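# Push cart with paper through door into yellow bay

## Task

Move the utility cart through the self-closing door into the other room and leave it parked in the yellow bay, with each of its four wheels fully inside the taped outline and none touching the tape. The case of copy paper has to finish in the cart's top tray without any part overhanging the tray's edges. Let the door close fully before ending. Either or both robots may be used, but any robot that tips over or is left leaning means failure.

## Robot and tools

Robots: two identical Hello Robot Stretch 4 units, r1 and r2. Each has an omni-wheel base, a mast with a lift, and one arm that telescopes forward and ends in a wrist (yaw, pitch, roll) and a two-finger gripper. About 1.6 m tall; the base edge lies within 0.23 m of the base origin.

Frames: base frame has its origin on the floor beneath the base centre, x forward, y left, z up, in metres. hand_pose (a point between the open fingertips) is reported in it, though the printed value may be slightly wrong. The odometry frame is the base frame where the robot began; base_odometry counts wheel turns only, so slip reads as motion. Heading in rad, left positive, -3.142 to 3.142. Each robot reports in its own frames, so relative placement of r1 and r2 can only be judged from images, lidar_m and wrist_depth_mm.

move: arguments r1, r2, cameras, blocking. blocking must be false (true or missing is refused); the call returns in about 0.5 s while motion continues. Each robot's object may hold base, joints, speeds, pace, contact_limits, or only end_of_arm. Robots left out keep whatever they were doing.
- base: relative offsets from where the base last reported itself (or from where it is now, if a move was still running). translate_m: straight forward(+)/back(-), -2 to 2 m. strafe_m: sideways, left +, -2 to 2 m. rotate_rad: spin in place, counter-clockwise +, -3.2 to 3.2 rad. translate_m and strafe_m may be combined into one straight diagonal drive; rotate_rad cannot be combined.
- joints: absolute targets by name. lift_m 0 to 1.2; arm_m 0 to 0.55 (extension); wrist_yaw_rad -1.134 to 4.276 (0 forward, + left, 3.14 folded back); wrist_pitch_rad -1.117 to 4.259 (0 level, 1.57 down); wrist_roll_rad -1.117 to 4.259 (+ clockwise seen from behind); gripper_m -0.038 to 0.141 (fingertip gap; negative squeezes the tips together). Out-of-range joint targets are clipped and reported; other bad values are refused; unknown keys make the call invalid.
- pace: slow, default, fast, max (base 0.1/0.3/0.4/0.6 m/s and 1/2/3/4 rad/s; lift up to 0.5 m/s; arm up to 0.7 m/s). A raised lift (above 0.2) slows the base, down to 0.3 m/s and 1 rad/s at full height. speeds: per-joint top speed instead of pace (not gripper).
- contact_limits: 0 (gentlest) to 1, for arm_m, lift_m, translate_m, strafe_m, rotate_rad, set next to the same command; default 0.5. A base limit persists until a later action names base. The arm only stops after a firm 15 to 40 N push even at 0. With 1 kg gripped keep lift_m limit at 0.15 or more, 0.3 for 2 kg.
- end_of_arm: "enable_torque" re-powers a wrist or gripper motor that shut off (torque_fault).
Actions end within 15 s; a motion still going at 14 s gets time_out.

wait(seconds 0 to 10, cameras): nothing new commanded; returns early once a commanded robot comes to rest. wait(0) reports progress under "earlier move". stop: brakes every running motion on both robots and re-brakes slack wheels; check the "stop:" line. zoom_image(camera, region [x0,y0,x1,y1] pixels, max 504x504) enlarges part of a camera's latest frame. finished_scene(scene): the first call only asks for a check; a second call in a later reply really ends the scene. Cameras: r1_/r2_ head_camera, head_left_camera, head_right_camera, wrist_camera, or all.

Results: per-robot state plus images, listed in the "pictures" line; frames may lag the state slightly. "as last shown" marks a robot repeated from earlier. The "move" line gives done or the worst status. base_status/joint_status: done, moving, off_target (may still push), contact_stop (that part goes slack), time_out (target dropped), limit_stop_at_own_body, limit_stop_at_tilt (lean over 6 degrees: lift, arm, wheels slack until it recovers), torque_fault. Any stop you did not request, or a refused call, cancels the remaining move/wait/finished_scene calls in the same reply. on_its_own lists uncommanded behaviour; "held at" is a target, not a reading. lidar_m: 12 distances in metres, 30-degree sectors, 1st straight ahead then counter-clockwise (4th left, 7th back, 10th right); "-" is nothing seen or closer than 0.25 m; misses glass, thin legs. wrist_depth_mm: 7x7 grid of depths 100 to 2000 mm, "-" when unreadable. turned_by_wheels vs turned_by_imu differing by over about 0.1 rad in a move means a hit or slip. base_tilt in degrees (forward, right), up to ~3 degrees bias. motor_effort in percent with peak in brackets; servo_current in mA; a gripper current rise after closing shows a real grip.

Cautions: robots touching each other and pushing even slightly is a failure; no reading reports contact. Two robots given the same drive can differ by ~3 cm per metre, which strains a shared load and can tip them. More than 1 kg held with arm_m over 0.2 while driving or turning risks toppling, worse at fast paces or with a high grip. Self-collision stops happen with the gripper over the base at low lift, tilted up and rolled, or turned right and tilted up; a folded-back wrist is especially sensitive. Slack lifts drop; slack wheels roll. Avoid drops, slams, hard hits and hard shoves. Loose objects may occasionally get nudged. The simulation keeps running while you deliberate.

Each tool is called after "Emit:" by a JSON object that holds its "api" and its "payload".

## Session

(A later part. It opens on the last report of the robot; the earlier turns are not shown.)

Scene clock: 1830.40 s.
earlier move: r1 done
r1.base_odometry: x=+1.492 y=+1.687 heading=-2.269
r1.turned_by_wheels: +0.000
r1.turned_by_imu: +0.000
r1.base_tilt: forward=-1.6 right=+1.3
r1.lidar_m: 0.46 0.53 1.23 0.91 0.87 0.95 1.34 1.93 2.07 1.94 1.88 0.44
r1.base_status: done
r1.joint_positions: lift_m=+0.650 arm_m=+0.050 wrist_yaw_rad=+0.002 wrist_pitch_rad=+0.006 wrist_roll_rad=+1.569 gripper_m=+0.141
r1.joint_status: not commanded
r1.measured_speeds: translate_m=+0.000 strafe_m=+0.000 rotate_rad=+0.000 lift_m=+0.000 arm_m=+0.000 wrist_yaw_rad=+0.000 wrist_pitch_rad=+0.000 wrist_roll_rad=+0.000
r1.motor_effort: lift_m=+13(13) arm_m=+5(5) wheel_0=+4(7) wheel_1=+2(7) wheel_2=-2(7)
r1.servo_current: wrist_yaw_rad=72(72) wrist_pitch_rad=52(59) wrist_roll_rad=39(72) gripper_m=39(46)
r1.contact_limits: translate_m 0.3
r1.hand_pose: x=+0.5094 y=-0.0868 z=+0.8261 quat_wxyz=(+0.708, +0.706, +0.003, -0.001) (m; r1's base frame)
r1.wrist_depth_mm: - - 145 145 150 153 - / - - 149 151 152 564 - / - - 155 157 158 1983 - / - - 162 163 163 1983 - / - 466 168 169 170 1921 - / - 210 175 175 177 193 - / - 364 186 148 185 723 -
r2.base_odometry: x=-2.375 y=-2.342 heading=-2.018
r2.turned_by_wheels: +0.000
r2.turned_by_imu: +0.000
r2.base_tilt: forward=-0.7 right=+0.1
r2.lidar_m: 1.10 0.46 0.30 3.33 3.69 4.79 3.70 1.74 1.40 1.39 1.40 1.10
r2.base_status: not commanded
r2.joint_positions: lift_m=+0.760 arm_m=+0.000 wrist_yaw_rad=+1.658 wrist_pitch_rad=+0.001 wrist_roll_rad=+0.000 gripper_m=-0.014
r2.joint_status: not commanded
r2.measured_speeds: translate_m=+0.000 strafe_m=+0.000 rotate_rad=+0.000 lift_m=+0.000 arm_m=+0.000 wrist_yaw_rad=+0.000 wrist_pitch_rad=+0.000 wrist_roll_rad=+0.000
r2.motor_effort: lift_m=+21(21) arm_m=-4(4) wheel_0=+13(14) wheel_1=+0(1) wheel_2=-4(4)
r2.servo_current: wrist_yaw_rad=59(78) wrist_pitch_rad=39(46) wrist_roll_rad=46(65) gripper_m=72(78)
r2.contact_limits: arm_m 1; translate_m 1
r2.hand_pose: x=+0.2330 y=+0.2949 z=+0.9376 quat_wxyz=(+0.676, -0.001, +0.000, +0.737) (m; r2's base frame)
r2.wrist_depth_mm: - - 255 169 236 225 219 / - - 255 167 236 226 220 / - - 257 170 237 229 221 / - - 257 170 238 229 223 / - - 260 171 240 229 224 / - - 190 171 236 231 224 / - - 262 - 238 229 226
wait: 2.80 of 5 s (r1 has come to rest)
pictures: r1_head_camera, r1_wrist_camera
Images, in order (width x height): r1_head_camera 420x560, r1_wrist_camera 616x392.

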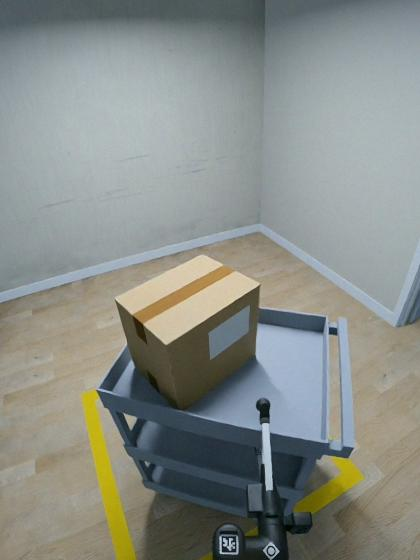

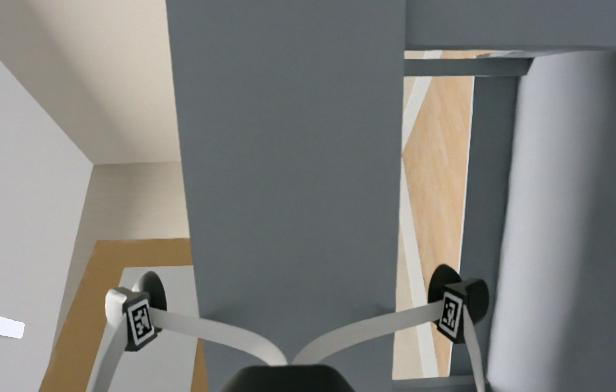

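Emit:
{"api": "move", "payload": {"blocking": false, "r1": {"base": {"translate_m": 0.03}, "pace": "slow", "contact_limits": {"translate_m": 0.3}}, "cameras": []}}

Emit:
{"api": "wait", "payload": {"seconds": 2, "cameras": ["r1_wrist_camera"]}}

Emit:
{"api": "move", "payload": {"blocking": false, "r1": {"joints": {"gripper_m": 0.045}}, "cameras": []}}

Emit:
{"api": "wait", "payload": {"seconds": 3, "cameras": ["r1_head_camera", "r1_wrist_camera"]}}

Scene clock: 1842.50 s.
move: r1 moving
r1.base_odometry: x=+1.484 y=+1.677 heading=-2.269
r1.turned_by_wheels: +0.000
r1.turned_by_imu: +0.000
r1.base_tilt: forward=-1.6 right=+1.3
r1.lidar_m: 0.45 0.52 1.22 0.93 0.88 0.94 1.37 1.97 2.10 1.92 1.87 0.43
r1.base_status: translate_m moving
r1.joint_positions: lift_m=+0.650 arm_m=+0.050 wrist_yaw_rad=+0.002 wrist_pitch_rad=+0.006 wrist_roll_rad=+1.569 gripper_m=+0.141
r1.joint_status: not commanded
r1.measured_speeds: translate_m=+0.049 strafe_m=+0.000 rotate_rad=+0.000 lift_m=+0.000 arm_m=+0.000 wrist_yaw_rad=+0.000 wrist_pitch_rad=+0.000 wrist_roll_rad=+0.000
r1.motor_effort: lift_m=+13(13) arm_m=+5(5) wheel_0=+6(8) wheel_1=+7(7) wheel_2=-8(8)
r1.servo_current: wrist_yaw_rad=65(65) wrist_pitch_rad=46(52) wrist_roll_rad=46(65) gripper_m=46(52)
r1.contact_limits: translate_m 0.3
r1.hand_pose: x=+0.5094 y=-0.0868 z=+0.8261 quat_wxyz=(+0.708, +0.706, +0.003, -0.001) (m; r1's base frame)
r1.wrist_depth_mm: - - 143 144 148 152 - / - - 148 149 150 564 - / - - 152 153 155 1863 - / - - 157 159 159 1983 - / - 469 163 165 165 1983 - / - 207 169 170 171 193 - / 384 366 177 147 177 707 -
r2.base_odometry: x=-2.375 y=-2.342 heading=-2.018
r2.turned_by_wheels: +0.000
r2.turned_by_imu: +0.000
r2.base_tilt: forward=-0.7 right=+0.0
r2.lidar_m: 1.09 0.46 0.32 3.33 3.70 4.77 3.66 1.75 1.42 1.38 1.39 1.11
r2.base_status: not commanded
r2.joint_positions: lift_m=+0.760 arm_m=+0.000 wrist_yaw_rad=+1.658 wrist_pitch_rad=+0.001 wrist_roll_rad=+0.000 gripper_m=-0.014
r2.joint_status: not commanded
r2.measured_speeds: translate_m=+0.000 strafe_m=+0.000 rotate_rad=+0.000 lift_m=+0.000 arm_m=+0.000 wrist_yaw_rad=+0.000 wrist_pitch_rad=+0.000 wrist_roll_rad=+0.000
r2.motor_effort: lift_m=+21(21) arm_m=-4(4) wheel_0=+14(14) wheel_1=+0(1) wheel_2=-3(4)
r2.servo_current: wrist_yaw_rad=59(72) wrist_pitch_rad=39(39) wrist_roll_rad=46(52) gripper_m=72(72)
r2.contact_limits: arm_m 1; translate_m 1
r2.hand_pose: x=+0.2330 y=+0.2949 z=+0.9376 quat_wxyz=(+0.676, -0.001, +0.000, +0.737) (m; r2's base frame)
r2.wrist_depth_mm: - - 255 169 235 225 219 / - - 255 166 236 227 220 / - - 257 169 237 229 222 / - - 257 170 238 229 223 / - - 260 171 240 229 224 / - - 190 172 237 231 224 / - - 263 - 241 230 225
pictures: none
No camera images: "cameras" was empty.

Scene clock: 1843.37 s.
earlier move: r1 done
r1.base_odometry: x=+1.473 y=+1.664 heading=-2.269
r1.turned_by_wheels: +0.000
r1.turned_by_imu: +0.000
r1.base_tilt: forward=-1.6 right=+1.3
r1.lidar_m: 0.45 0.51 1.26 0.92 0.88 0.95 1.36 1.97 2.09 1.93 1.87 0.42
r1.base_status: done
r1.joint_positions: lift_m=+0.650 arm_m=+0.050 wrist_yaw_rad=+0.000 wrist_pitch_rad=+0.006 wrist_roll_rad=+1.569 gripper_m=+0.141
r1.joint_status: not commanded
r1.measured_speeds: translate_m=+0.000 strafe_m=+0.000 rotate_rad=+0.000 lift_m=+0.000 arm_m=+0.000 wrist_yaw_rad=+0.000 wrist_pitch_rad=+0.000 wrist_roll_rad=+0.000
r1.motor_effort: lift_m=+13(13) arm_m=+5(5) wheel_0=+4(8) wheel_1=+3(7) wheel_2=-4(8)
r1.servo_current: wrist_yaw_rad=46(72) wrist_pitch_rad=46(52) wrist_roll_rad=59(65) gripper_m=46(52)
r1.contact_limits: translate_m 0.3
r1.hand_pose: x=+0.5092 y=-0.0873 z=+0.8261 quat_wxyz=(+0.708, +0.706, +0.002, -0.002) (m; r1's base frame)
r1.wrist_depth_mm: - - 147 147 154 156 161 / - - 151 153 153 585 - / - - 154 156 157 1983 - / - - 160 161 161 1921 - / - - 164 165 166 1983 - / - 198 169 169 170 191 - / - 364 175 148 176 699 -
r2.base_odometry: x=-2.375 y=-2.342 heading=-2.018
r2.turned_by_wheels: +0.000
r2.turned_by_imu: +0.000
r2.base_tilt: forward=-0.7 right=+0.1
r2.lidar_m: 1.10 0.45 0.31 3.35 3.69 4.79 3.66 1.76 1.40 1.38 1.41 1.09
r2.base_status: not commanded
r2.joint_positions: lift_m=+0.760 arm_m=+0.000 wrist_yaw_rad=+1.658 wrist_pitch_rad=+0.001 wrist_roll_rad=+0.000 gripper_m=-0.014
r2.joint_status: not commanded
r2.measured_speeds: translate_m=+0.000 strafe_m=+0.000 rotate_rad=+0.000 lift_m=+0.000 arm_m=+0.000 wrist_yaw_rad=+0.000 wrist_pitch_rad=+0.000 wrist_roll_rad=+0.000
r2.motor_effort: lift_m=+21(21) arm_m=-4(4) wheel_0=+13(14) wheel_1=+0(1) wheel_2=-4(4)
r2.servo_current: wrist_yaw_rad=72(72) wrist_pitch_rad=39(46) wrist_roll_rad=46(59) gripper_m=65(72)
r2.contact_limits: arm_m 1; translate_m 1
r2.hand_pose: x=+0.2330 y=+0.2949 z=+0.9376 quat_wxyz=(+0.676, -0.001, +0.000, +0.737) (m; r2's base frame)
r2.wrist_depth_mm: - - 254 169 236 227 219 / - - 255 166 235 226 220 / - - 257 170 237 228 222 / - - 258 170 239 229 223 / - - 260 171 239 230 224 / - - 189 172 236 233 225 / - - 264 - 240 230 226
wait: 0.87 of 2 s (r1 has come to rest)
pictures: r1_wrist_camera
Images, in order (width x height): r1_wrist_camera 616x392.

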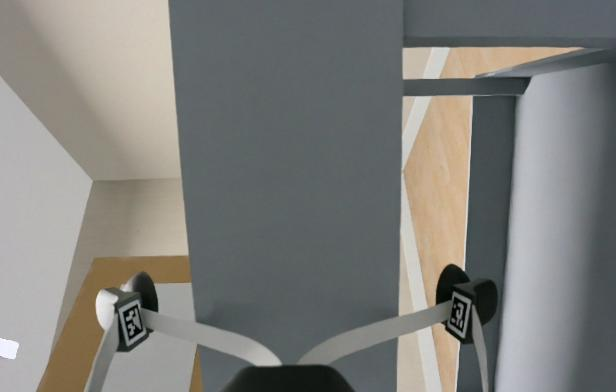

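Scene clock: 1843.87 s.
move: r1 moving
r1.base_odometry: x=+1.473 y=+1.664 heading=-2.269
r1.turned_by_wheels: +0.000
r1.turned_by_imu: +0.000
r1.base_tilt: forward=-1.6 right=+1.3
r1.lidar_m: 0.42 0.52 1.23 0.92 0.89 0.94 1.35 1.97 2.08 1.93 1.87 0.45
r1.base_status: not commanded
r1.joint_positions: lift_m=+0.650 arm_m=+0.050 wrist_yaw_rad=+0.000 wrist_pitch_rad=+0.006 wrist_roll_rad=+1.569 gripper_m=+0.130
r1.joint_status: gripper_m moving
r1.measured_speeds: translate_m=+0.000 strafe_m=+0.000 rotate_rad=+0.000 lift_m=+0.000 arm_m=+0.000 wrist_yaw_rad=+0.000 wrist_pitch_rad=+0.000 wrist_roll_rad=+0.000
r1.motor_effort: lift_m=+13(13) arm_m=+5(5) wheel_0=+4(5) wheel_1=+3(4) wheel_2=-4(4)
r1.servo_current: wrist_yaw_rad=52(65) wrist_pitch_rad=46(52) wrist_roll_rad=52(65) gripper_m=85(85)
r1.contact_limits: translate_m 0.3
r1.hand_pose: x=+0.5092 y=-0.0873 z=+0.8261 quat_wxyz=(+0.708, +0.706, +0.002, -0.002) (m; r1's base frame)
r1.wrist_depth_mm: - - 146 147 153 155 167 / - - 151 152 153 1336 - / - - 154 156 156 1983 - / - - 158 160 161 1921 - / - - 163 165 166 1921 - / - 207 168 169 171 191 - / - 362 174 151 176 683 -
r2.base_odometry: x=-2.375 y=-2.342 heading=-2.018
r2.turned_by_wheels: +0.000
r2.turned_by_imu: +0.000
r2.base_tilt: forward=-0.7 right=+0.0
r2.lidar_m: 1.10 0.43 0.31 3.34 3.72 4.78 3.66 1.76 1.42 1.38 1.40 1.12
r2.base_status: not commanded
r2.joint_positions: lift_m=+0.760 arm_m=+0.000 wrist_yaw_rad=+1.658 wrist_pitch_rad=+0.001 wrist_roll_rad=+0.000 gripper_m=-0.014
r2.joint_status: not commanded
r2.measured_speeds: translate_m=+0.000 strafe_m=+0.000 rotate_rad=+0.000 lift_m=+0.000 arm_m=+0.000 wrist_yaw_rad=+0.000 wrist_pitch_rad=+0.000 wrist_roll_rad=+0.000
r2.motor_effort: lift_m=+21(21) arm_m=-4(4) wheel_0=+13(14) wheel_1=+0(1) wheel_2=-4(4)
r2.servo_current: wrist_yaw_rad=59(65) wrist_pitch_rad=39(46) wrist_roll_rad=52(52) gripper_m=72(78)
r2.contact_limits: arm_m 1; translate_m 1
r2.hand_pose: x=+0.2330 y=+0.2949 z=+0.9376 quat_wxyz=(+0.676, -0.001, +0.000, +0.737) (m; r2's base frame)
r2.wrist_depth_mm: - - 254 169 235 226 220 / - - 255 166 235 227 220 / - - 257 169 236 229 221 / - - 258 170 238 229 222 / - - 259 170 240 230 224 / - - 190 171 236 231 224 / - - 264 - 240 229 227
pictures: none
No camera images: "cameras" was empty.

Scene clock: 1845.30 s.
earlier move: r1 done
r1.base_odometry: x=+1.473 y=+1.664 heading=-2.269
r1.turned_by_wheels: +0.000
r1.turned_by_imu: +0.000
r1.base_tilt: forward=-1.6 right=+1.3
r1.lidar_m: 0.44 0.50 1.26 0.92 0.89 0.94 1.34 1.99 2.10 1.89 1.87 0.45
r1.base_status: not commanded
r1.joint_positions: lift_m=+0.649 arm_m=+0.050 wrist_yaw_rad=+0.000 wrist_pitch_rad=+0.006 wrist_roll_rad=+1.569 gripper_m=+0.046
r1.joint_status: all done
r1.measured_speeds: translate_m=+0.000 strafe_m=+0.000 rotate_rad=+0.000 lift_m=+0.000 arm_m=+0.000 wrist_yaw_rad=+0.000 wrist_pitch_rad=+0.000 wrist_roll_rad=+0.000
r1.motor_effort: lift_m=+13(13) arm_m=+5(5) wheel_0=+4(5) wheel_1=+3(4) wheel_2=-2(4)
r1.servo_current: wrist_yaw_rad=52(65) wrist_pitch_rad=46(59) wrist_roll_rad=59(72) gripper_m=72(169)
r1.contact_limits: translate_m 0.3
r1.hand_pose: x=+0.5092 y=-0.0873 z=+0.8261 quat_wxyz=(+0.708, +0.706, +0.002, -0.002) (m; r1's base frame)
r1.wrist_depth_mm: - - 144 145 147 154 - / - - 148 149 150 564 - / - - 151 153 155 1983 - / - - 157 158 158 1983 - / - 469 162 162 163 1983 - / - 407 167 167 177 - - / 382 179 171 172 153 683 -
r2.base_odometry: x=-2.375 y=-2.342 heading=-2.018
r2.turned_by_wheels: +0.000
r2.turned_by_imu: +0.000
r2.base_tilt: forward=-0.7 right=+0.0
r2.lidar_m: 1.08 0.46 0.31 3.33 3.69 4.77 3.69 1.75 1.42 1.39 1.39 1.10
r2.base_status: not commanded
r2.joint_positions: lift_m=+0.760 arm_m=+0.000 wrist_yaw_rad=+1.658 wrist_pitch_rad=+0.001 wrist_roll_rad=+0.000 gripper_m=-0.014
r2.joint_status: not commanded
r2.measured_speeds: translate_m=+0.000 strafe_m=+0.000 rotate_rad=+0.000 lift_m=+0.000 arm_m=+0.000 wrist_yaw_rad=+0.000 wrist_pitch_rad=+0.000 wrist_roll_rad=+0.000
r2.motor_effort: lift_m=+21(21) arm_m=-4(4) wheel_0=+14(14) wheel_1=+0(1) wheel_2=-4(4)
r2.servo_current: wrist_yaw_rad=65(78) wrist_pitch_rad=39(46) wrist_roll_rad=39(59) gripper_m=72(78)
r2.contact_limits: arm_m 1; translate_m 1
r2.hand_pose: x=+0.2330 y=+0.2949 z=+0.9376 quat_wxyz=(+0.676, -0.001, +0.000, +0.737) (m; r2's base frame)
r2.wrist_depth_mm: - - 254 169 236 225 219 / - - 255 166 236 226 220 / - - 257 169 238 228 221 / - - 259 170 239 229 223 / - - 259 170 240 230 224 / - - 190 172 236 232 225 / - - 262 - 240 229 224
wait: 1.43 of 3 s (r1 has come to rest)
pictures: r1_head_camera, r1_wrist_camera
Images, in order (width x height): r1_head_camera 420x560, r1_wrist_camera 616x392.

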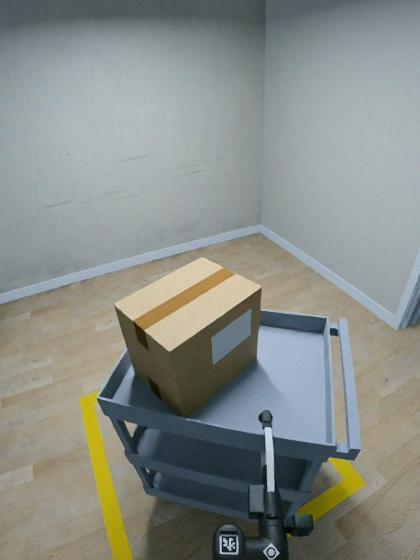

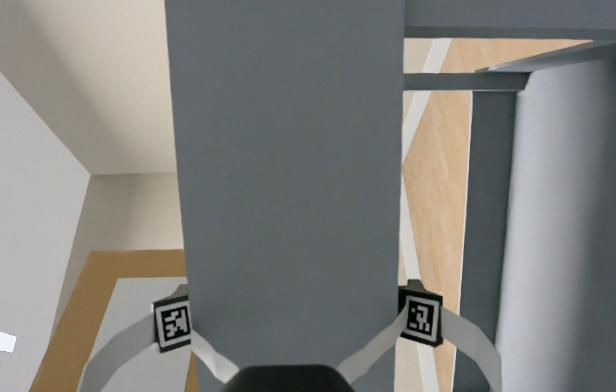

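Emit:
{"api": "move", "payload": {"blocking": false, "r1": {"base": {"translate_m": 0.2}, "pace": "slow", "contact_limits": {"translate_m": 0.6}}, "cameras": []}}

Emit:
{"api": "wait", "payload": {"seconds": 4, "cameras": ["r1_head_camera", "r1_head_left_camera", "r1_wrist_camera"]}}

Scene clock: 1852.57 s.
move: r1 moving
r1.base_odometry: x=+1.465 y=+1.654 heading=-2.269
r1.turned_by_wheels: +0.000
r1.turned_by_imu: +0.000
r1.base_tilt: forward=-1.6 right=+1.3
r1.lidar_m: 0.43 0.50 1.24 0.93 0.91 0.96 1.37 1.98 2.11 1.91 1.86 0.43
r1.base_status: translate_m moving
r1.joint_positions: lift_m=+0.649 arm_m=+0.050 wrist_yaw_rad=+0.000 wrist_pitch_rad=+0.006 wrist_roll_rad=+1.569 gripper_m=+0.046
r1.joint_status: not commanded
r1.measured_speeds: translate_m=+0.049 strafe_m=+0.000 rotate_rad=+0.000 lift_m=+0.000 arm_m=+0.000 wrist_yaw_rad=-0.007 wrist_pitch_rad=+0.000 wrist_roll_rad=+0.000
r1.motor_effort: lift_m=+13(13) arm_m=+5(5) wheel_0=+4(7) wheel_1=+3(8) wheel_2=-10(10)
r1.servo_current: wrist_yaw_rad=33(65) wrist_pitch_rad=52(59) wrist_roll_rad=59(59) gripper_m=65(78)
r1.contact_limits: translate_m 0.6
r1.hand_pose: x=+0.5092 y=-0.0874 z=+0.8261 quat_wxyz=(+0.708, +0.706, +0.002, -0.002) (m; r1's base frame)
r1.wrist_depth_mm: - - 146 147 153 155 174 / - - 150 151 152 574 - / - - 154 155 156 1921 - / - - 157 159 160 - - / - - 163 163 164 1921 - / - 413 167 167 177 - - / 382 179 170 171 165 676 -
r2.base_odometry: x=-2.375 y=-2.342 heading=-2.018
r2.turned_by_wheels: +0.000
r2.turned_by_imu: +0.000
r2.base_tilt: forward=-0.7 right=+0.1
r2.lidar_m: 1.10 0.41 0.31 3.35 3.70 4.76 3.64 1.77 1.42 1.39 1.38 1.12
r2.base_status: not commanded
r2.joint_positions: lift_m=+0.760 arm_m=+0.000 wrist_yaw_rad=+1.658 wrist_pitch_rad=+0.001 wrist_roll_rad=+0.000 gripper_m=-0.014
r2.joint_status: not commanded
r2.measured_speeds: translate_m=+0.000 strafe_m=+0.000 rotate_rad=+0.000 lift_m=+0.000 arm_m=+0.000 wrist_yaw_rad=+0.000 wrist_pitch_rad=+0.000 wrist_roll_rad=+0.000
r2.motor_effort: lift_m=+21(21) arm_m=-3(4) wheel_0=+14(14) wheel_1=+0(0) wheel_2=-4(4)
r2.servo_current: wrist_yaw_rad=46(72) wrist_pitch_rad=39(46) wrist_roll_rad=46(59) gripper_m=65(78)
r2.contact_limits: arm_m 1; translate_m 1
r2.hand_pose: x=+0.2330 y=+0.2949 z=+0.9376 quat_wxyz=(+0.676, -0.001, +0.000, +0.737) (m; r2's base frame)
r2.wrist_depth_mm: - - 254 169 235 225 220 / - - 255 166 236 227 220 / - - 257 170 236 228 222 / - - 258 170 239 229 223 / - - 260 170 240 229 224 / - - 190 171 236 231 224 / - - 263 - 239 230 225
pictures: none
No camera images: "cameras" was empty.

Scene clock: 1855.33 s.
earlier move: r1 done
r1.base_odometry: x=+1.345 y=+1.511 heading=-2.269
r1.turned_by_wheels: +0.000
r1.turned_by_imu: -0.001
r1.base_tilt: forward=-1.6 right=+1.3
r1.lidar_m: 0.39 0.41 1.38 1.02 0.97 1.04 1.52 2.16 2.27 1.82 1.81 0.45
r1.base_status: done
r1.joint_positions: lift_m=+0.649 arm_m=+0.050 wrist_yaw_rad=-0.003 wrist_pitch_rad=+0.006 wrist_roll_rad=+1.569 gripper_m=+0.046
r1.joint_status: not commanded
r1.measured_speeds: translate_m=+0.000 strafe_m=+0.000 rotate_rad=+0.000 lift_m=+0.000 arm_m=+0.000 wrist_yaw_rad=+0.000 wrist_pitch_rad=+0.000 wrist_roll_rad=+0.000
r1.motor_effort: lift_m=+13(13) arm_m=+5(5) wheel_0=+3(7) wheel_1=+2(8) wheel_2=-4(12)
r1.servo_current: wrist_yaw_rad=46(72) wrist_pitch_rad=46(59) wrist_roll_rad=59(65) gripper_m=59(78)
r1.contact_limits: translate_m 0.6
r1.hand_pose: x=+0.5089 y=-0.0883 z=+0.8261 quat_wxyz=(+0.708, +0.706, +0.001, -0.003) (m; r1's base frame)
r1.wrist_depth_mm: - - 208 211 214 1397 1078 / - - 203 203 213 224 1060 / - - 195 194 - 1618 1182 / - - 189 187 189 1756 - / - - 181 180 182 1921 - / - - 175 175 178 - - / - 413 168 170 167 1863 -
r2.base_odometry: x=-2.375 y=-2.342 heading=-2.018
r2.turned_by_wheels: +0.000
r2.turned_by_imu: +0.000
r2.base_tilt: forward=-0.7 right=+0.0
r2.lidar_m: 1.10 0.43 0.30 3.35 3.69 4.79 3.72 1.74 1.40 1.39 1.39 1.11
r2.base_status: not commanded
r2.joint_positions: lift_m=+0.760 arm_m=+0.000 wrist_yaw_rad=+1.658 wrist_pitch_rad=+0.001 wrist_roll_rad=+0.000 gripper_m=-0.014
r2.joint_status: not commanded
r2.measured_speeds: translate_m=+0.000 strafe_m=+0.000 rotate_rad=+0.000 lift_m=+0.000 arm_m=+0.000 wrist_yaw_rad=+0.000 wrist_pitch_rad=+0.000 wrist_roll_rad=+0.000
r2.motor_effort: lift_m=+21(21) arm_m=-4(4) wheel_0=+13(14) wheel_1=-1(1) wheel_2=-4(4)
r2.servo_current: wrist_yaw_rad=72(78) wrist_pitch_rad=46(46) wrist_roll_rad=59(59) gripper_m=72(78)
r2.contact_limits: arm_m 1; translate_m 1
r2.hand_pose: x=+0.2330 y=+0.2949 z=+0.9376 quat_wxyz=(+0.676, -0.001, +0.000, +0.737) (m; r2's base frame)
r2.wrist_depth_mm: - - 255 169 235 226 220 / - - 255 167 236 228 220 / - - 257 169 236 228 221 / - - 258 170 238 229 223 / - - 260 170 240 229 224 / - - 190 171 236 232 225 / - - 263 - 239 229 226
wait: 2.77 of 4 s (r1 has come to rest)
pictures: r1_head_camera, r1_head_left_camera, r1_wrist_camera
Images, in order (width x height): r1_head_camera 420x560, r1_head_left_camera 420x672, r1_wrist_camera 616x392.

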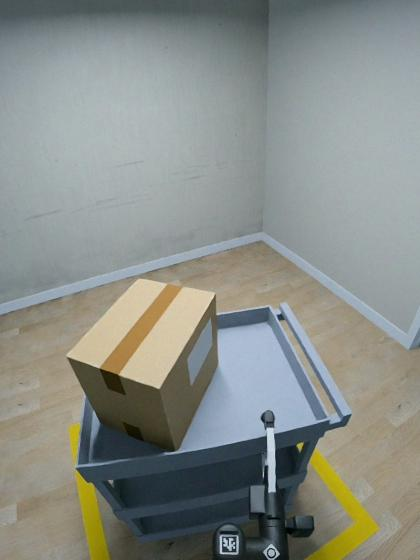

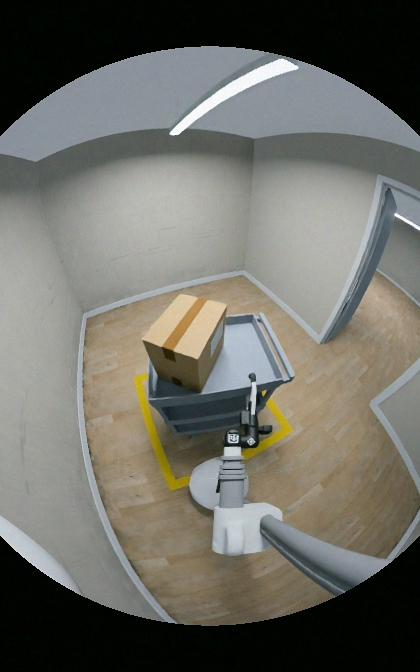

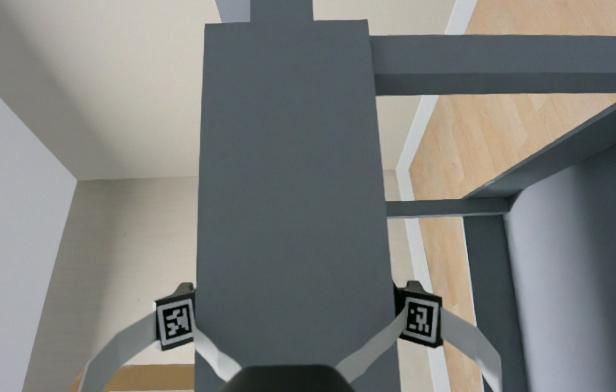

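Emit:
{"api": "move", "payload": {"blocking": false, "r1": {"joints": {"gripper_m": 0.141}}, "cameras": []}}

Emit:
{"api": "wait", "payload": {"seconds": 2, "cameras": ["r1_wrist_camera", "r1_head_camera"]}}

Scene clock: 1866.37 s.
move: r1 moving
r1.base_odometry: x=+1.345 y=+1.511 heading=-2.269
r1.turned_by_wheels: +0.000
r1.turned_by_imu: +0.000
r1.base_tilt: forward=-1.6 right=+1.3
r1.lidar_m: 0.40 0.40 1.37 1.01 0.98 1.06 1.50 2.15 2.25 1.82 1.80 0.49
r1.base_status: not commanded
r1.joint_positions: lift_m=+0.649 arm_m=+0.050 wrist_yaw_rad=-0.003 wrist_pitch_rad=+0.006 wrist_roll_rad=+1.569 gripper_m=+0.064
r1.joint_status: gripper_m moving
r1.measured_speeds: translate_m=+0.000 strafe_m=+0.000 rotate_rad=+0.000 lift_m=+0.000 arm_m=+0.000 wrist_yaw_rad=+0.000 wrist_pitch_rad=+0.000 wrist_roll_rad=+0.000
r1.motor_effort: lift_m=+13(13) arm_m=+5(5) wheel_0=+3(3) wheel_1=+2(2) wheel_2=-4(4)
r1.servo_current: wrist_yaw_rad=39(59) wrist_pitch_rad=52(52) wrist_roll_rad=46(59) gripper_m=65(72)
r1.contact_limits: translate_m 0.6
r1.hand_pose: x=+0.5089 y=-0.0883 z=+0.8261 quat_wxyz=(+0.708, +0.706, +0.001, -0.003) (m; r1's base frame)
r1.wrist_depth_mm: - - 214 217 221 1336 1118 / - - 208 208 219 226 229 / - - 200 200 - 1661 1182 / - - 194 193 195 1661 - / - - 186 185 187 1921 - / - - 180 179 180 - - / - 179 172 173 172 1863 -
r2.base_odometry: x=-2.375 y=-2.342 heading=-2.018
r2.turned_by_wheels: +0.000
r2.turned_by_imu: +0.000
r2.base_tilt: forward=-0.7 right=+0.1
r2.lidar_m: 1.07 0.44 0.29 3.36 3.67 4.77 3.69 1.74 1.41 1.38 1.38 1.12
r2.base_status: not commanded
r2.joint_positions: lift_m=+0.760 arm_m=+0.000 wrist_yaw_rad=+1.658 wrist_pitch_rad=+0.001 wrist_roll_rad=+0.000 gripper_m=-0.014
r2.joint_status: not commanded
r2.measured_speeds: translate_m=+0.000 strafe_m=+0.000 rotate_rad=+0.000 lift_m=+0.000 arm_m=+0.000 wrist_yaw_rad=+0.000 wrist_pitch_rad=+0.000 wrist_roll_rad=+0.000
r2.motor_effort: lift_m=+21(21) arm_m=-4(4) wheel_0=+13(14) wheel_1=+0(1) wheel_2=-4(4)
r2.servo_current: wrist_yaw_rad=65(72) wrist_pitch_rad=39(46) wrist_roll_rad=52(52) gripper_m=72(78)
r2.contact_limits: arm_m 1; translate_m 1
r2.hand_pose: x=+0.2330 y=+0.2949 z=+0.9376 quat_wxyz=(+0.676, -0.001, +0.000, +0.737) (m; r2's base frame)
r2.wrist_depth_mm: - - 255 169 235 226 220 / - - 255 166 236 226 220 / - - 257 169 236 229 222 / - - 258 170 239 229 222 / - - 260 170 241 230 224 / - - 190 172 236 231 224 / - - 262 - 238 229 226
pictures: none
No camera images: "cameras" was empty.

Scene clock: 1867.80 s.
earlier move: r1 done
r1.base_odometry: x=+1.345 y=+1.511 heading=-2.269
r1.turned_by_wheels: +0.000
r1.turned_by_imu: +0.000
r1.base_tilt: forward=-1.6 right=+1.2
r1.lidar_m: 0.40 0.41 1.37 1.00 0.99 1.05 1.50 2.17 2.31 1.82 1.81 0.48
r1.base_status: not commanded
r1.joint_positions: lift_m=+0.649 arm_m=+0.050 wrist_yaw_rad=-0.003 wrist_pitch_rad=+0.006 wrist_roll_rad=+1.569 gripper_m=+0.141
r1.joint_status: all done
r1.measured_speeds: translate_m=+0.000 strafe_m=+0.000 rotate_rad=+0.000 lift_m=+0.000 arm_m=+0.000 wrist_yaw_rad=+0.000 wrist_pitch_rad=+0.000 wrist_roll_rad=+0.000
r1.motor_effort: lift_m=+13(13) arm_m=+5(5) wheel_0=+2(3) wheel_1=+2(2) wheel_2=-4(4)
r1.servo_current: wrist_yaw_rad=52(65) wrist_pitch_rad=52(52) wrist_roll_rad=52(72) gripper_m=39(91)
r1.contact_limits: translate_m 0.6
r1.hand_pose: x=+0.5089 y=-0.0883 z=+0.8261 quat_wxyz=(+0.708, +0.706, +0.001, -0.003) (m; r1's base frame)
r1.wrist_depth_mm: - - 226 227 - 1499 1118 / - - 220 218 230 232 233 / - - 213 209 - 1661 1182 / - - 202 200 204 1708 - / - - 194 193 197 1983 - / - 210 184 186 188 193 - / - 436 180 149 181 - -
r2.base_odometry: x=-2.375 y=-2.342 heading=-2.018
r2.turned_by_wheels: +0.000
r2.turned_by_imu: +0.000
r2.base_tilt: forward=-0.7 right=+0.0
r2.lidar_m: 1.09 0.45 0.29 3.37 3.67 4.79 3.68 1.78 1.41 1.39 1.39 1.13
r2.base_status: not commanded
r2.joint_positions: lift_m=+0.760 arm_m=+0.000 wrist_yaw_rad=+1.658 wrist_pitch_rad=+0.001 wrist_roll_rad=+0.000 gripper_m=-0.014
r2.joint_status: not commanded
r2.measured_speeds: translate_m=+0.000 strafe_m=+0.000 rotate_rad=+0.000 lift_m=+0.000 arm_m=+0.000 wrist_yaw_rad=+0.000 wrist_pitch_rad=+0.000 wrist_roll_rad=+0.000
r2.motor_effort: lift_m=+21(21) arm_m=-4(4) wheel_0=+14(14) wheel_1=+0(1) wheel_2=-4(4)
r2.servo_current: wrist_yaw_rad=65(78) wrist_pitch_rad=33(46) wrist_roll_rad=46(59) gripper_m=78(78)
r2.contact_limits: arm_m 1; translate_m 1
r2.hand_pose: x=+0.2330 y=+0.2949 z=+0.9376 quat_wxyz=(+0.676, -0.001, +0.000, +0.737) (m; r2's base frame)
r2.wrist_depth_mm: - - 254 168 235 225 219 / - - 255 167 236 227 220 / - - 257 169 236 228 222 / - - 258 170 239 229 224 / - - 259 170 240 230 224 / - - 190 171 236 231 225 / - - 262 - 240 230 225
wait: 1.43 of 2 s (r1 has come to rest)
pictures: r1_head_camera, r1_wrist_camera
Images, in order (width x height): r1_head_camera 420x560, r1_wrist_camera 616x392.

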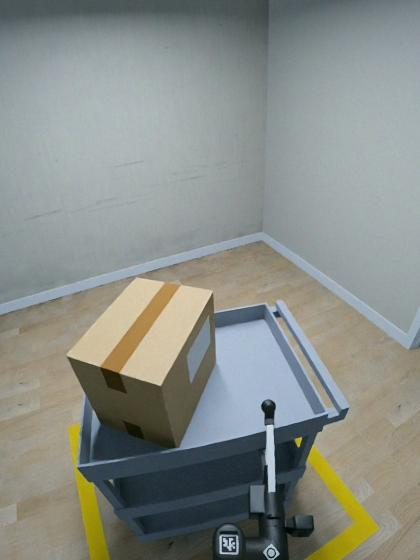

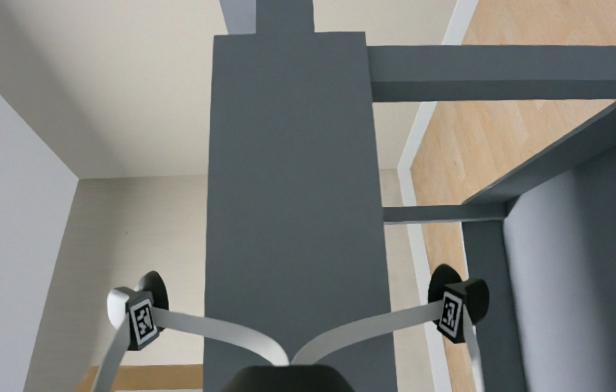

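Emit:
{"api": "move", "payload": {"blocking": false, "r1": {"base": {"translate_m": -0.45}, "pace": "default"}, "cameras": []}}

Emit:
{"api": "wait", "payload": {"seconds": 4, "cameras": ["r1_head_camera", "r1_head_left_camera", "r1_wrist_camera"]}}

Scene clock: 1898.47 s.
move: r1 moving
r1.base_odometry: x=+1.365 y=+1.534 heading=-2.269
r1.turned_by_wheels: +0.000
r1.turned_by_imu: -0.001
r1.base_tilt: forward=-1.6 right=+1.3
r1.lidar_m: 0.43 0.44 1.33 1.00 0.96 1.04 1.49 2.13 2.26 1.85 1.80 0.52
r1.base_status: translate_m moving
r1.joint_positions: lift_m=+0.649 arm_m=+0.050 wrist_yaw_rad=-0.003 wrist_pitch_rad=+0.006 wrist_roll_rad=+1.569 gripper_m=+0.141
r1.joint_status: not commanded
r1.measured_speeds: translate_m=-0.122 strafe_m=+0.000 rotate_rad=+0.000 lift_m=+0.000 arm_m=+0.000 wrist_yaw_rad=+0.000 wrist_pitch_rad=+0.000 wrist_roll_rad=+0.000
r1.motor_effort: lift_m=+13(13) arm_m=+5(5) wheel_0=-6(8) wheel_1=-6(6) wheel_2=+9(10)
r1.servo_current: wrist_yaw_rad=46(65) wrist_pitch_rad=52(52) wrist_roll_rad=46(59) gripper_m=46(46)
r1.hand_pose: x=+0.5089 y=-0.0882 z=+0.8261 quat_wxyz=(+0.708, +0.706, +0.001, -0.003) (m; r1's base frame)
r1.wrist_depth_mm: - - - 255 - 1618 1138 / - - 249 244 255 257 258 / - - 237 234 - 1661 1118 / - - 229 226 - 1863 - / - - 220 216 - 676 - / - 210 209 210 191 194 - / - 442 421 151 - - -
r2.base_odometry: x=-2.375 y=-2.342 heading=-2.018
r2.turned_by_wheels: +0.000
r2.turned_by_imu: +0.000
r2.base_tilt: forward=-0.7 right=+0.0
r2.lidar_m: 1.09 0.46 0.31 3.34 3.70 4.79 3.72 1.76 1.38 1.39 1.36 1.11
r2.base_status: not commanded
r2.joint_positions: lift_m=+0.760 arm_m=+0.000 wrist_yaw_rad=+1.658 wrist_pitch_rad=+0.001 wrist_roll_rad=+0.000 gripper_m=-0.014
r2.joint_status: not commanded
r2.measured_speeds: translate_m=+0.000 strafe_m=+0.000 rotate_rad=+0.000 lift_m=+0.000 arm_m=+0.000 wrist_yaw_rad=+0.000 wrist_pitch_rad=+0.000 wrist_roll_rad=+0.000
r2.motor_effort: lift_m=+21(21) arm_m=-4(4) wheel_0=+14(14) wheel_1=-1(1) wheel_2=-4(4)
r2.servo_current: wrist_yaw_rad=59(72) wrist_pitch_rad=39(46) wrist_roll_rad=52(52) gripper_m=72(78)
r2.contact_limits: arm_m 1; translate_m 1
r2.hand_pose: x=+0.2330 y=+0.2949 z=+0.9376 quat_wxyz=(+0.676, -0.001, +0.000, +0.737) (m; r2's base frame)
r2.wrist_depth_mm: - - 254 169 235 225 218 / - - 256 166 236 227 220 / - - 257 169 237 229 221 / - - 257 170 239 229 222 / - - 258 171 241 230 224 / - - 190 172 236 232 225 / - - 263 - 240 229 226
pictures: none
No camera images: "cameras" was empty.

Scene clock: 1900.97 s.
earlier move: r1 done
r1.base_odometry: x=+1.634 y=+1.855 heading=-2.269
r1.turned_by_wheels: +0.000
r1.turned_by_imu: +0.000
r1.base_tilt: forward=-1.6 right=+1.3
r1.lidar_m: 0.84 0.84 1.07 0.80 0.78 0.83 1.22 1.77 1.88 2.04 1.99 0.98
r1.base_status: done
r1.joint_positions: lift_m=+0.649 arm_m=+0.050 wrist_yaw_rad=-0.003 wrist_pitch_rad=+0.006 wrist_roll_rad=+1.569 gripper_m=+0.141
r1.joint_status: not commanded
r1.measured_speeds: translate_m=+0.000 strafe_m=+0.000 rotate_rad=+0.000 lift_m=+0.000 arm_m=+0.000 wrist_yaw_rad=+0.000 wrist_pitch_rad=+0.000 wrist_roll_rad=+0.000
r1.motor_effort: lift_m=+13(13) arm_m=+5(5) wheel_0=-3(9) wheel_1=-1(7) wheel_2=+0(11)
r1.servo_current: wrist_yaw_rad=46(72) wrist_pitch_rad=52(59) wrist_roll_rad=39(65) gripper_m=39(52)
r1.hand_pose: x=+0.5089 y=-0.0882 z=+0.8261 quat_wxyz=(+0.708, +0.706, +0.001, -0.003) (m; r1's base frame)
r1.wrist_depth_mm: - - - - - 1618 1138 / - - - - - 1661 1205 / - - - - - 1499 1160 / - - - 654 - - 960 / - - - 634 - - - / - 210 798 603 - 193 - / - - 640 142 - - -
r2.base_odometry: x=-2.375 y=-2.342 heading=-2.018
r2.turned_by_wheels: +0.000
r2.turned_by_imu: +0.000
r2.base_tilt: forward=-0.7 right=+0.0
r2.lidar_m: 1.09 0.43 0.32 3.35 3.68 4.76 3.66 1.74 1.39 1.40 1.39 1.13
r2.base_status: not commanded
r2.joint_positions: lift_m=+0.760 arm_m=+0.000 wrist_yaw_rad=+1.658 wrist_pitch_rad=+0.001 wrist_roll_rad=+0.000 gripper_m=-0.014
r2.joint_status: not commanded
r2.measured_speeds: translate_m=+0.000 strafe_m=+0.000 rotate_rad=+0.000 lift_m=+0.000 arm_m=+0.000 wrist_yaw_rad=+0.000 wrist_pitch_rad=+0.000 wrist_roll_rad=+0.000
r2.motor_effort: lift_m=+21(21) arm_m=-4(4) wheel_0=+14(14) wheel_1=+0(1) wheel_2=-4(4)
r2.servo_current: wrist_yaw_rad=59(78) wrist_pitch_rad=39(52) wrist_roll_rad=39(59) gripper_m=72(78)
r2.contact_limits: arm_m 1; translate_m 1
r2.hand_pose: x=+0.2330 y=+0.2949 z=+0.9376 quat_wxyz=(+0.676, -0.001, +0.000, +0.737) (m; r2's base frame)
r2.wrist_depth_mm: - - 254 169 235 226 219 / - - 255 166 236 225 220 / - - 257 169 237 229 222 / - - 257 170 238 229 222 / - - 260 170 240 229 224 / - - 190 172 236 232 224 / - - 263 - 239 230 225
wait: 2.50 of 4 s (r1 has come to rest)
pictures: r1_head_camera, r1_head_left_camera, r1_wrist_camera
Images, in order (width x height): r1_head_camera 420x560, r1_head_left_camera 420x672, r1_wrist_camera 616x392.

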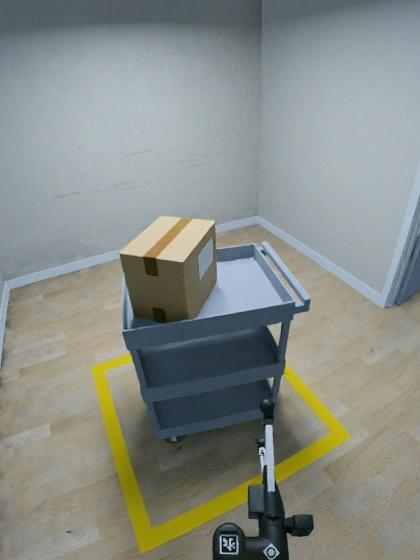

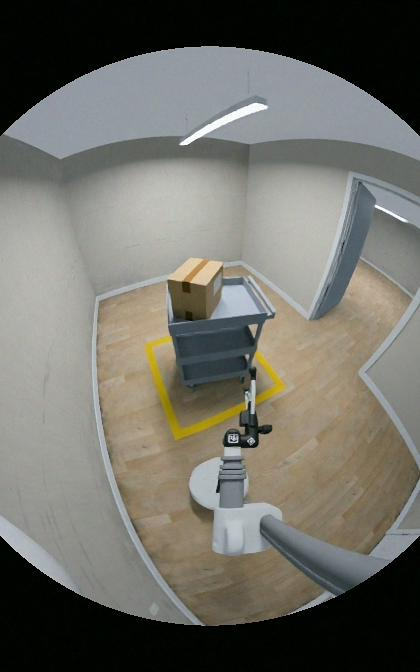

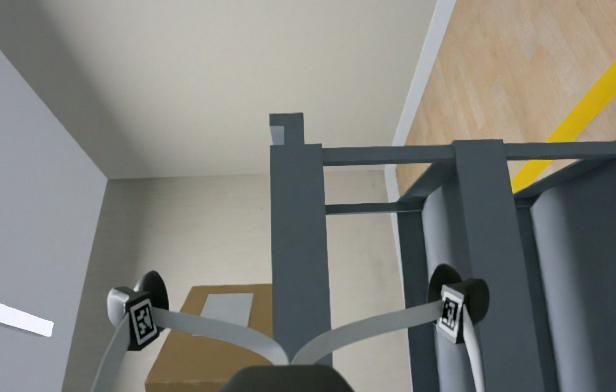

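Emit:
{"api": "move", "payload": {"blocking": false, "r1": {"base": {"rotate_rad": -1.0}, "joints": {"arm_m": 0.0}, "pace": "default"}, "r2": {"base": {"translate_m": -0.030, "strafe_m": 0.103}, "joints": {"wrist_yaw_rad": 1.543}, "speeds": {"wrist_yaw_rad": 0.08}, "pace": "slow", "contact_limits": {"translate_m": 1.0}}, "cameras": ["r2_head_camera", "r2_head_left_camera", "r2_head_right_camera", "r2_wrist_camera"]}}

Emit:
{"api": "wait", "payload": {"seconds": 3, "cameras": ["r2_head_camera", "r2_wrist_camera", "r1_head_camera"]}}

Scene clock: 1950.87 s.
move: r1 moving; r2 moving
r1.base_odometry: x=+1.634 y=+1.855 heading=-2.521
r1.turned_by_wheels: -0.252
r1.turned_by_imu: -0.253
r1.base_tilt: forward=-1.5 right=+1.3
r1.lidar_m: 0.86 0.83 1.45 0.90 0.78 0.77 0.96 1.78 1.78 2.16 1.98 2.26
r1.base_status: rotate_rad moving
r1.joint_positions: lift_m=+0.649 arm_m=+0.008 wrist_yaw_rad=-0.002 wrist_pitch_rad=+0.006 wrist_roll_rad=+1.569 gripper_m=+0.141
r1.joint_status: arm_m moving
r1.measured_speeds: translate_m=-0.001 strafe_m=+0.002 rotate_rad=-0.976 lift_m=+0.000 arm_m=-0.088 wrist_yaw_rad=+0.000 wrist_pitch_rad=+0.000 wrist_roll_rad=+0.000
r1.motor_effort: lift_m=+13(13) arm_m=-4(8) wheel_0=+7(8) wheel_1=+6(8) wheel_2=+6(8)
r1.servo_current: wrist_yaw_rad=59(59) wrist_pitch_rad=46(52) wrist_roll_rad=65(65) gripper_m=46(46)
r1.hand_pose: x=+0.4676 y=-0.0881 z=+0.8261 quat_wxyz=(+0.708, +0.706, +0.001, -0.003) (m; r1's base frame)
r1.wrist_depth_mm: 1808 - - - - 1618 1138 / - - - - - 1618 1138 / - - - - - 1661 1160 / - - - - - 1618 1281 / - - - - - 1576 1078 / - 210 - 715 211 194 - / - - - 142 - - -
r2.base_odometry: x=-2.363 y=-2.344 heading=-2.017
r2.turned_by_wheels: +0.001
r2.turned_by_imu: +0.002
r2.base_tilt: forward=-0.7 right=+0.1
r2.lidar_m: 1.09 0.36 0.31 3.32 3.66 4.78 3.70 1.77 1.42 1.38 1.38 1.12
r2.base_status: translate_m moving; strafe_m moving
r2.joint_positions: lift_m=+0.760 arm_m=+0.000 wrist_yaw_rad=+1.646 wrist_pitch_rad=+0.001 wrist_roll_rad=+0.000 gripper_m=-0.014
r2.joint_status: wrist_yaw_rad moving
r2.measured_speeds: translate_m=-0.015 strafe_m=+0.048 rotate_rad=-0.004 lift_m=+0.000 arm_m=+0.000 wrist_yaw_rad=-0.070 wrist_pitch_rad=+0.000 wrist_roll_rad=+0.000
r2.motor_effort: lift_m=+21(21) arm_m=-4(4) wheel_0=+1(12) wheel_1=+12(12) wheel_2=+7(8)
r2.servo_current: wrist_yaw_rad=247(280) wrist_pitch_rad=39(52) wrist_roll_rad=52(59) gripper_m=72(78)
r2.contact_limits: arm_m 1; translate_m 1
r2.hand_pose: x=+0.2364 y=+0.2942 z=+0.9376 quat_wxyz=(+0.680, -0.001, +0.000, +0.733) (m; r2's base frame)
r2.wrist_depth_mm: - - 254 165 234 226 219 / - - 255 166 235 227 220 / - - 256 169 236 229 222 / - - 258 169 239 229 222 / - - 260 171 241 229 224 / - - 190 171 236 231 224 / - - 263 - 239 229 226
pictures: r2_head_camera, r2_head_left_camera, r2_head_right_camera, r2_wrist_camera
Images, in order (width x height): r2_head_camera 420x560, r2_head_left_camera 420x672, r2_head_right_camera 420x672, r2_wrist_camera 616x392.

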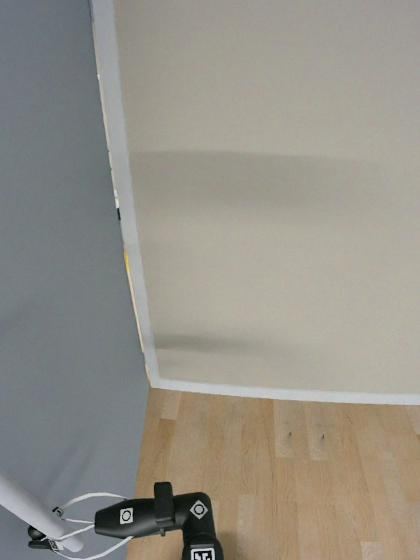

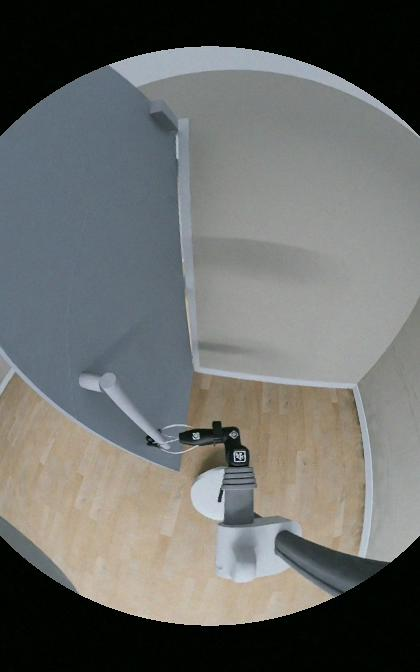

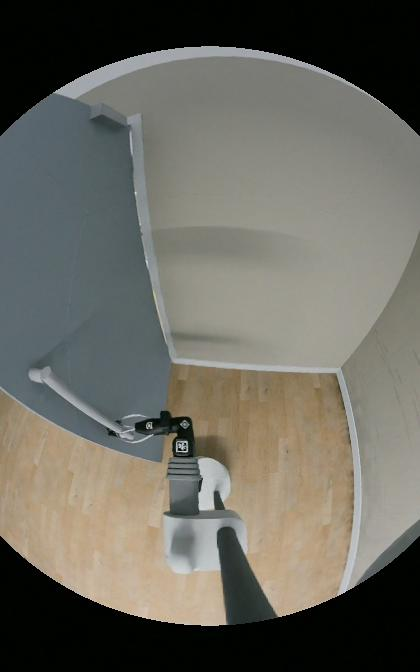

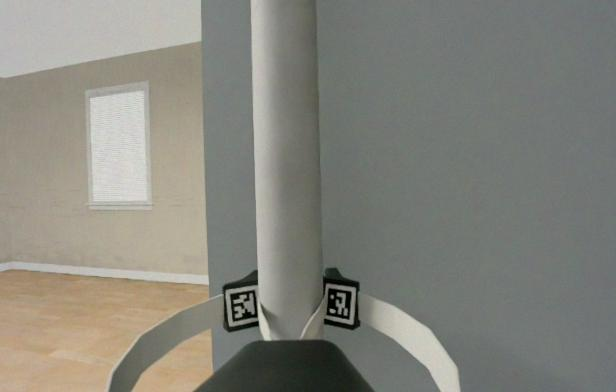

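Scene clock: 1952.07 s.
earlier move: r1 done; r2 moving
r1.base_odometry: x=+1.634 y=+1.855 heading=+3.015
r1.turned_by_wheels: -0.748
r1.turned_by_imu: -0.752
r1.base_tilt: forward=-1.6 right=+1.3
r1.lidar_m: 1.98 0.97 0.84 0.84 1.01 0.80 0.79 0.87 1.30 1.76 1.88 2.01
r1.base_status: done
r1.joint_positions: lift_m=+0.649 arm_m=+0.000 wrist_yaw_rad=-0.002 wrist_pitch_rad=+0.006 wrist_roll_rad=+1.569 gripper_m=+0.141
r1.joint_status: all done
r1.measured_speeds: translate_m=+0.000 strafe_m=+0.000 rotate_rad=+0.000 lift_m=+0.000 arm_m=+0.000 wrist_yaw_rad=+0.000 wrist_pitch_rad=+0.000 wrist_roll_rad=+0.000
r1.motor_effort: lift_m=+13(13) arm_m=-5(8) wheel_0=+4(9) wheel_1=+0(8) wheel_2=+0(8)
r1.servo_current: wrist_yaw_rad=65(78) wrist_pitch_rad=39(52) wrist_roll_rad=59(65) gripper_m=33(52)
r1.hand_pose: x=+0.4592 y=-0.0881 z=+0.8261 quat_wxyz=(+0.708, +0.706, +0.001, -0.003) (m; r1's base frame)
r1.wrist_depth_mm: - - - - - 1618 1160 / - - - - - 1661 1160 / - - - - - 1708 1160 / - - - - - 1661 1182 / 1708 - - - - 1618 1182 / 1756 210 - - - 197 1205 / 1756 - - 149 - 1808 1182
r2.base_odometry: x=-2.275 y=-2.359 heading=-2.017
r2.turned_by_wheels: +0.000
r2.turned_by_imu: +0.001
r2.base_tilt: forward=-0.7 right=+0.0
r2.lidar_m: 0.93 0.31 0.31 3.26 3.60 4.73 3.78 1.86 1.50 1.46 1.44 1.13
r2.base_status: translate_m moving; strafe_m moving
r2.joint_positions: lift_m=+0.760 arm_m=+0.000 wrist_yaw_rad=+1.563 wrist_pitch_rad=+0.001 wrist_roll_rad=+0.000 gripper_m=-0.014
r2.joint_status: wrist_yaw_rad moving
r2.measured_speeds: translate_m=-0.011 strafe_m=+0.035 rotate_rad=+0.000 lift_m=+0.000 arm_m=+0.000 wrist_yaw_rad=-0.025 wrist_pitch_rad=+0.000 wrist_roll_rad=+0.000
r2.motor_effort: lift_m=+21(21) arm_m=-3(4) wheel_0=+1(12) wheel_1=+6(12) wheel_2=+9(9)
r2.servo_current: wrist_yaw_rad=98(286) wrist_pitch_rad=39(52) wrist_roll_rad=46(59) gripper_m=65(78)
r2.contact_limits: arm_m 1; translate_m 1
r2.hand_pose: x=+0.2606 y=+0.2877 z=+0.9376 quat_wxyz=(+0.710, +0.000, +0.001, +0.704) (m; r2's base frame)
r2.wrist_depth_mm: - - 255 166 236 228 220 / - - 256 167 236 229 222 / - - 258 169 237 229 224 / - - 258 171 239 231 224 / - - 260 169 241 231 225 / - - 189 173 237 233 227 / - 1921 263 - - 232 227
wait: 1.20 of 3 s (r1 has come to rest)
pictures: r1_head_camera, r2_head_camera, r2_wrist_camera
Images, in order (width x height): r1_head_camera 420x560, r2_head_camera 420x560, r2_wrist_camera 616x392.

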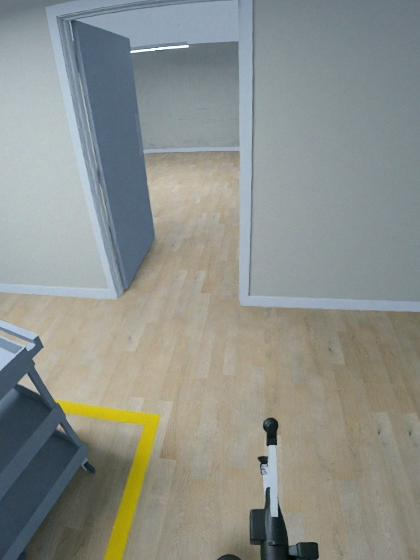

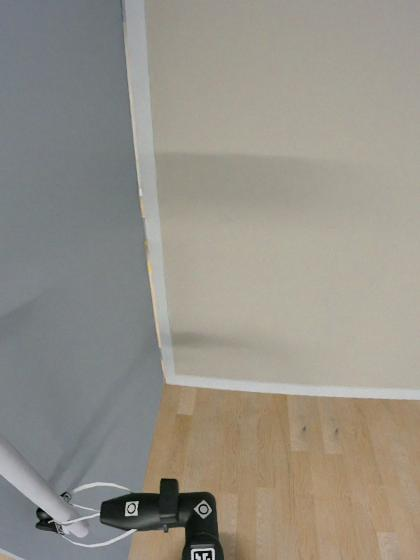

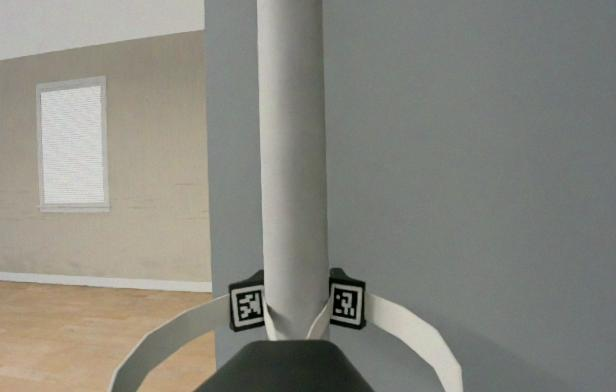

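Emit:
{"api": "move", "payload": {"blocking": false, "r2": {"base": {"translate_m": -0.025, "strafe_m": 0.303}, "joints": {"wrist_yaw_rad": 1.245}, "speeds": {"wrist_yaw_rad": 0.095}, "pace": "slow", "contact_limits": {"translate_m": 1.0}}, "cameras": []}}

Emit:
{"api": "wait", "payload": {"seconds": 5, "cameras": ["r2_head_camera", "r2_wrist_camera"]}}

Scene clock: 1960.10 s.
earlier move: r2 done
move: r2 moving
r1.base_odometry: x=+1.634 y=+1.855 heading=+3.015
r1.turned_by_wheels: +0.000
r1.turned_by_imu: +0.000
r1.base_tilt: forward=-1.6 right=+1.2
r1.lidar_m: 1.96 0.95 0.84 0.84 1.04 0.80 0.79 0.83 1.31 1.75 1.87 1.99
r1.base_status: not commanded
r1.joint_positions: lift_m=+0.649 arm_m=+0.000 wrist_yaw_rad=-0.002 wrist_pitch_rad=+0.006 wrist_roll_rad=+1.569 gripper_m=+0.141
r1.joint_status: not commanded
r1.measured_speeds: translate_m=+0.000 strafe_m=+0.000 rotate_rad=+0.000 lift_m=+0.000 arm_m=+0.000 wrist_yaw_rad=+0.000 wrist_pitch_rad=+0.000 wrist_roll_rad=+0.000
r1.motor_effort: lift_m=+13(13) arm_m=-5(5) wheel_0=+4(4) wheel_1=+0(0) wheel_2=+0(0)
r1.servo_current: wrist_yaw_rad=39(72) wrist_pitch_rad=46(52) wrist_roll_rad=46(59) gripper_m=39(52)
r1.hand_pose: x=+0.4592 y=-0.0881 z=+0.8261 quat_wxyz=(+0.708, +0.706, +0.001, -0.003) (m; r1's base frame)
r1.wrist_depth_mm: - - - - - 1661 1160 / - - - - - 1661 1160 / - - - - - 1618 1182 / - - - - - 1661 1160 / 1808 - - - - 1576 1205 / 1756 209 - - - 197 1205 / 1756 - - 149 - 1708 1205
r2.base_odometry: x=-2.256 y=-2.364 heading=-2.016
r2.turned_by_wheels: +0.001
r2.turned_by_imu: +0.002
r2.base_tilt: forward=-0.7 right=+0.1
r2.lidar_m: 0.92 0.34 0.35 3.24 3.58 4.72 3.79 1.89 1.53 1.49 1.46 1.18
r2.base_status: translate_m moving; strafe_m moving
r2.joint_positions: lift_m=+0.760 arm_m=+0.000 wrist_yaw_rad=+1.530 wrist_pitch_rad=+0.001 wrist_roll_rad=+0.000 gripper_m=-0.014
r2.joint_status: wrist_yaw_rad moving
r2.measured_speeds: translate_m=-0.004 strafe_m=+0.053 rotate_rad=-0.002 lift_m=+0.000 arm_m=+0.000 wrist_yaw_rad=-0.072 wrist_pitch_rad=+0.000 wrist_roll_rad=+0.000
r2.motor_effort: lift_m=+21(21) arm_m=-3(4) wheel_0=+3(4) wheel_1=+10(11) wheel_2=+7(8)
r2.servo_current: wrist_yaw_rad=208(221) wrist_pitch_rad=39(46) wrist_roll_rad=39(52) gripper_m=72(78)
r2.contact_limits: arm_m 1; translate_m 1
r2.hand_pose: x=+0.2701 y=+0.2846 z=+0.9376 quat_wxyz=(+0.721, +0.000, +0.001, +0.692) (m; r2's base frame)
r2.wrist_depth_mm: - - 254 166 236 228 221 / - - 254 167 236 229 223 / - - 256 168 238 229 224 / - - 257 170 240 231 224 / - - 259 170 240 231 226 / - - 189 172 238 233 227 / - - 262 - 241 232 229
pictures: none
No camera images: "cameras" was empty.

Scene clock: 1963.83 s.
earlier move: r2 done
r1.base_odometry: x=+1.634 y=+1.855 heading=+3.015
r1.turned_by_wheels: +0.000
r1.turned_by_imu: +0.000
r1.base_tilt: forward=-1.6 right=+1.3
r1.lidar_m: 1.97 0.95 0.83 0.84 1.05 0.79 0.79 0.86 1.30 1.76 1.86 2.00
r1.base_status: not commanded
r1.joint_positions: lift_m=+0.649 arm_m=+0.000 wrist_yaw_rad=-0.002 wrist_pitch_rad=+0.006 wrist_roll_rad=+1.569 gripper_m=+0.141
r1.joint_status: not commanded
r1.measured_speeds: translate_m=+0.000 strafe_m=+0.000 rotate_rad=+0.000 lift_m=+0.000 arm_m=+0.000 wrist_yaw_rad=+0.000 wrist_pitch_rad=+0.000 wrist_roll_rad=+0.000
r1.motor_effort: lift_m=+13(13) arm_m=-5(5) wheel_0=+4(5) wheel_1=+0(1) wheel_2=+0(0)
r1.servo_current: wrist_yaw_rad=59(72) wrist_pitch_rad=46(52) wrist_roll_rad=52(72) gripper_m=46(52)
r1.hand_pose: x=+0.4592 y=-0.0881 z=+0.8261 quat_wxyz=(+0.708, +0.706, +0.001, -0.003) (m; r1's base frame)
r1.wrist_depth_mm: - - - - - 1618 1118 / - - - - - 1661 1182 / - - - - - 1661 1160 / - - - - - 1708 1229 / 1808 - - - - 1576 1205 / 1756 210 - - - 196 1229 / 1756 - - 149 - 1756 1205
r2.base_odometry: x=-1.985 y=-2.468 heading=-2.016
r2.turned_by_wheels: -0.001
r2.turned_by_imu: +0.003
r2.base_tilt: forward=-0.6 right=+0.1
r2.lidar_m: 0.63 0.36 0.42 2.96 3.25 4.65 - 2.25 1.80 1.79 1.51 1.23
r2.base_status: done
r2.joint_positions: lift_m=+0.760 arm_m=+0.000 wrist_yaw_rad=+1.246 wrist_pitch_rad=+0.001 wrist_roll_rad=+0.000 gripper_m=-0.014
r2.joint_status: all done
r2.measured_speeds: translate_m=+0.000 strafe_m=+0.000 rotate_rad=+0.000 lift_m=+0.000 arm_m=+0.000 wrist_yaw_rad=+0.000 wrist_pitch_rad=+0.000 wrist_roll_rad=+0.000
r2.motor_effort: lift_m=+21(21) arm_m=-4(4) wheel_0=-3(8) wheel_1=-1(12) wheel_2=+10(12)
r2.servo_current: wrist_yaw_rad=39(351) wrist_pitch_rad=39(52) wrist_roll_rad=46(65) gripper_m=72(78)
r2.contact_limits: arm_m 1; translate_m 1
r2.hand_pose: x=+0.3458 y=+0.2454 z=+0.9376 quat_wxyz=(+0.812, +0.000, +0.001, +0.583) (m; r2's base frame)
r2.wrist_depth_mm: - - 251 166 238 232 227 / - - 253 167 239 233 228 / - - 255 168 241 234 229 / - - 255 168 242 234 230 / - - 257 171 244 237 231 / - - 187 172 183 237 234 / - - 259 - 245 237 235
wait: 3.73 of 5 s (r2 has come to rest)
pictures: r2_head_camera, r2_wrist_camera
Images, in order (width x height): r2_head_camera 420x560, r2_wrist_camera 616x392.

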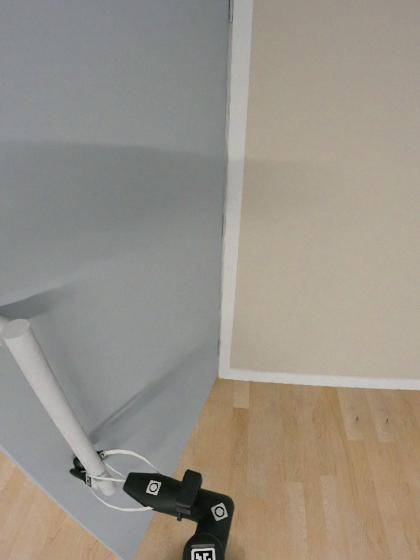

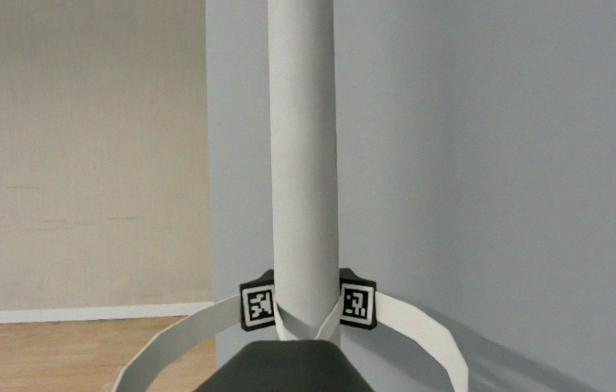

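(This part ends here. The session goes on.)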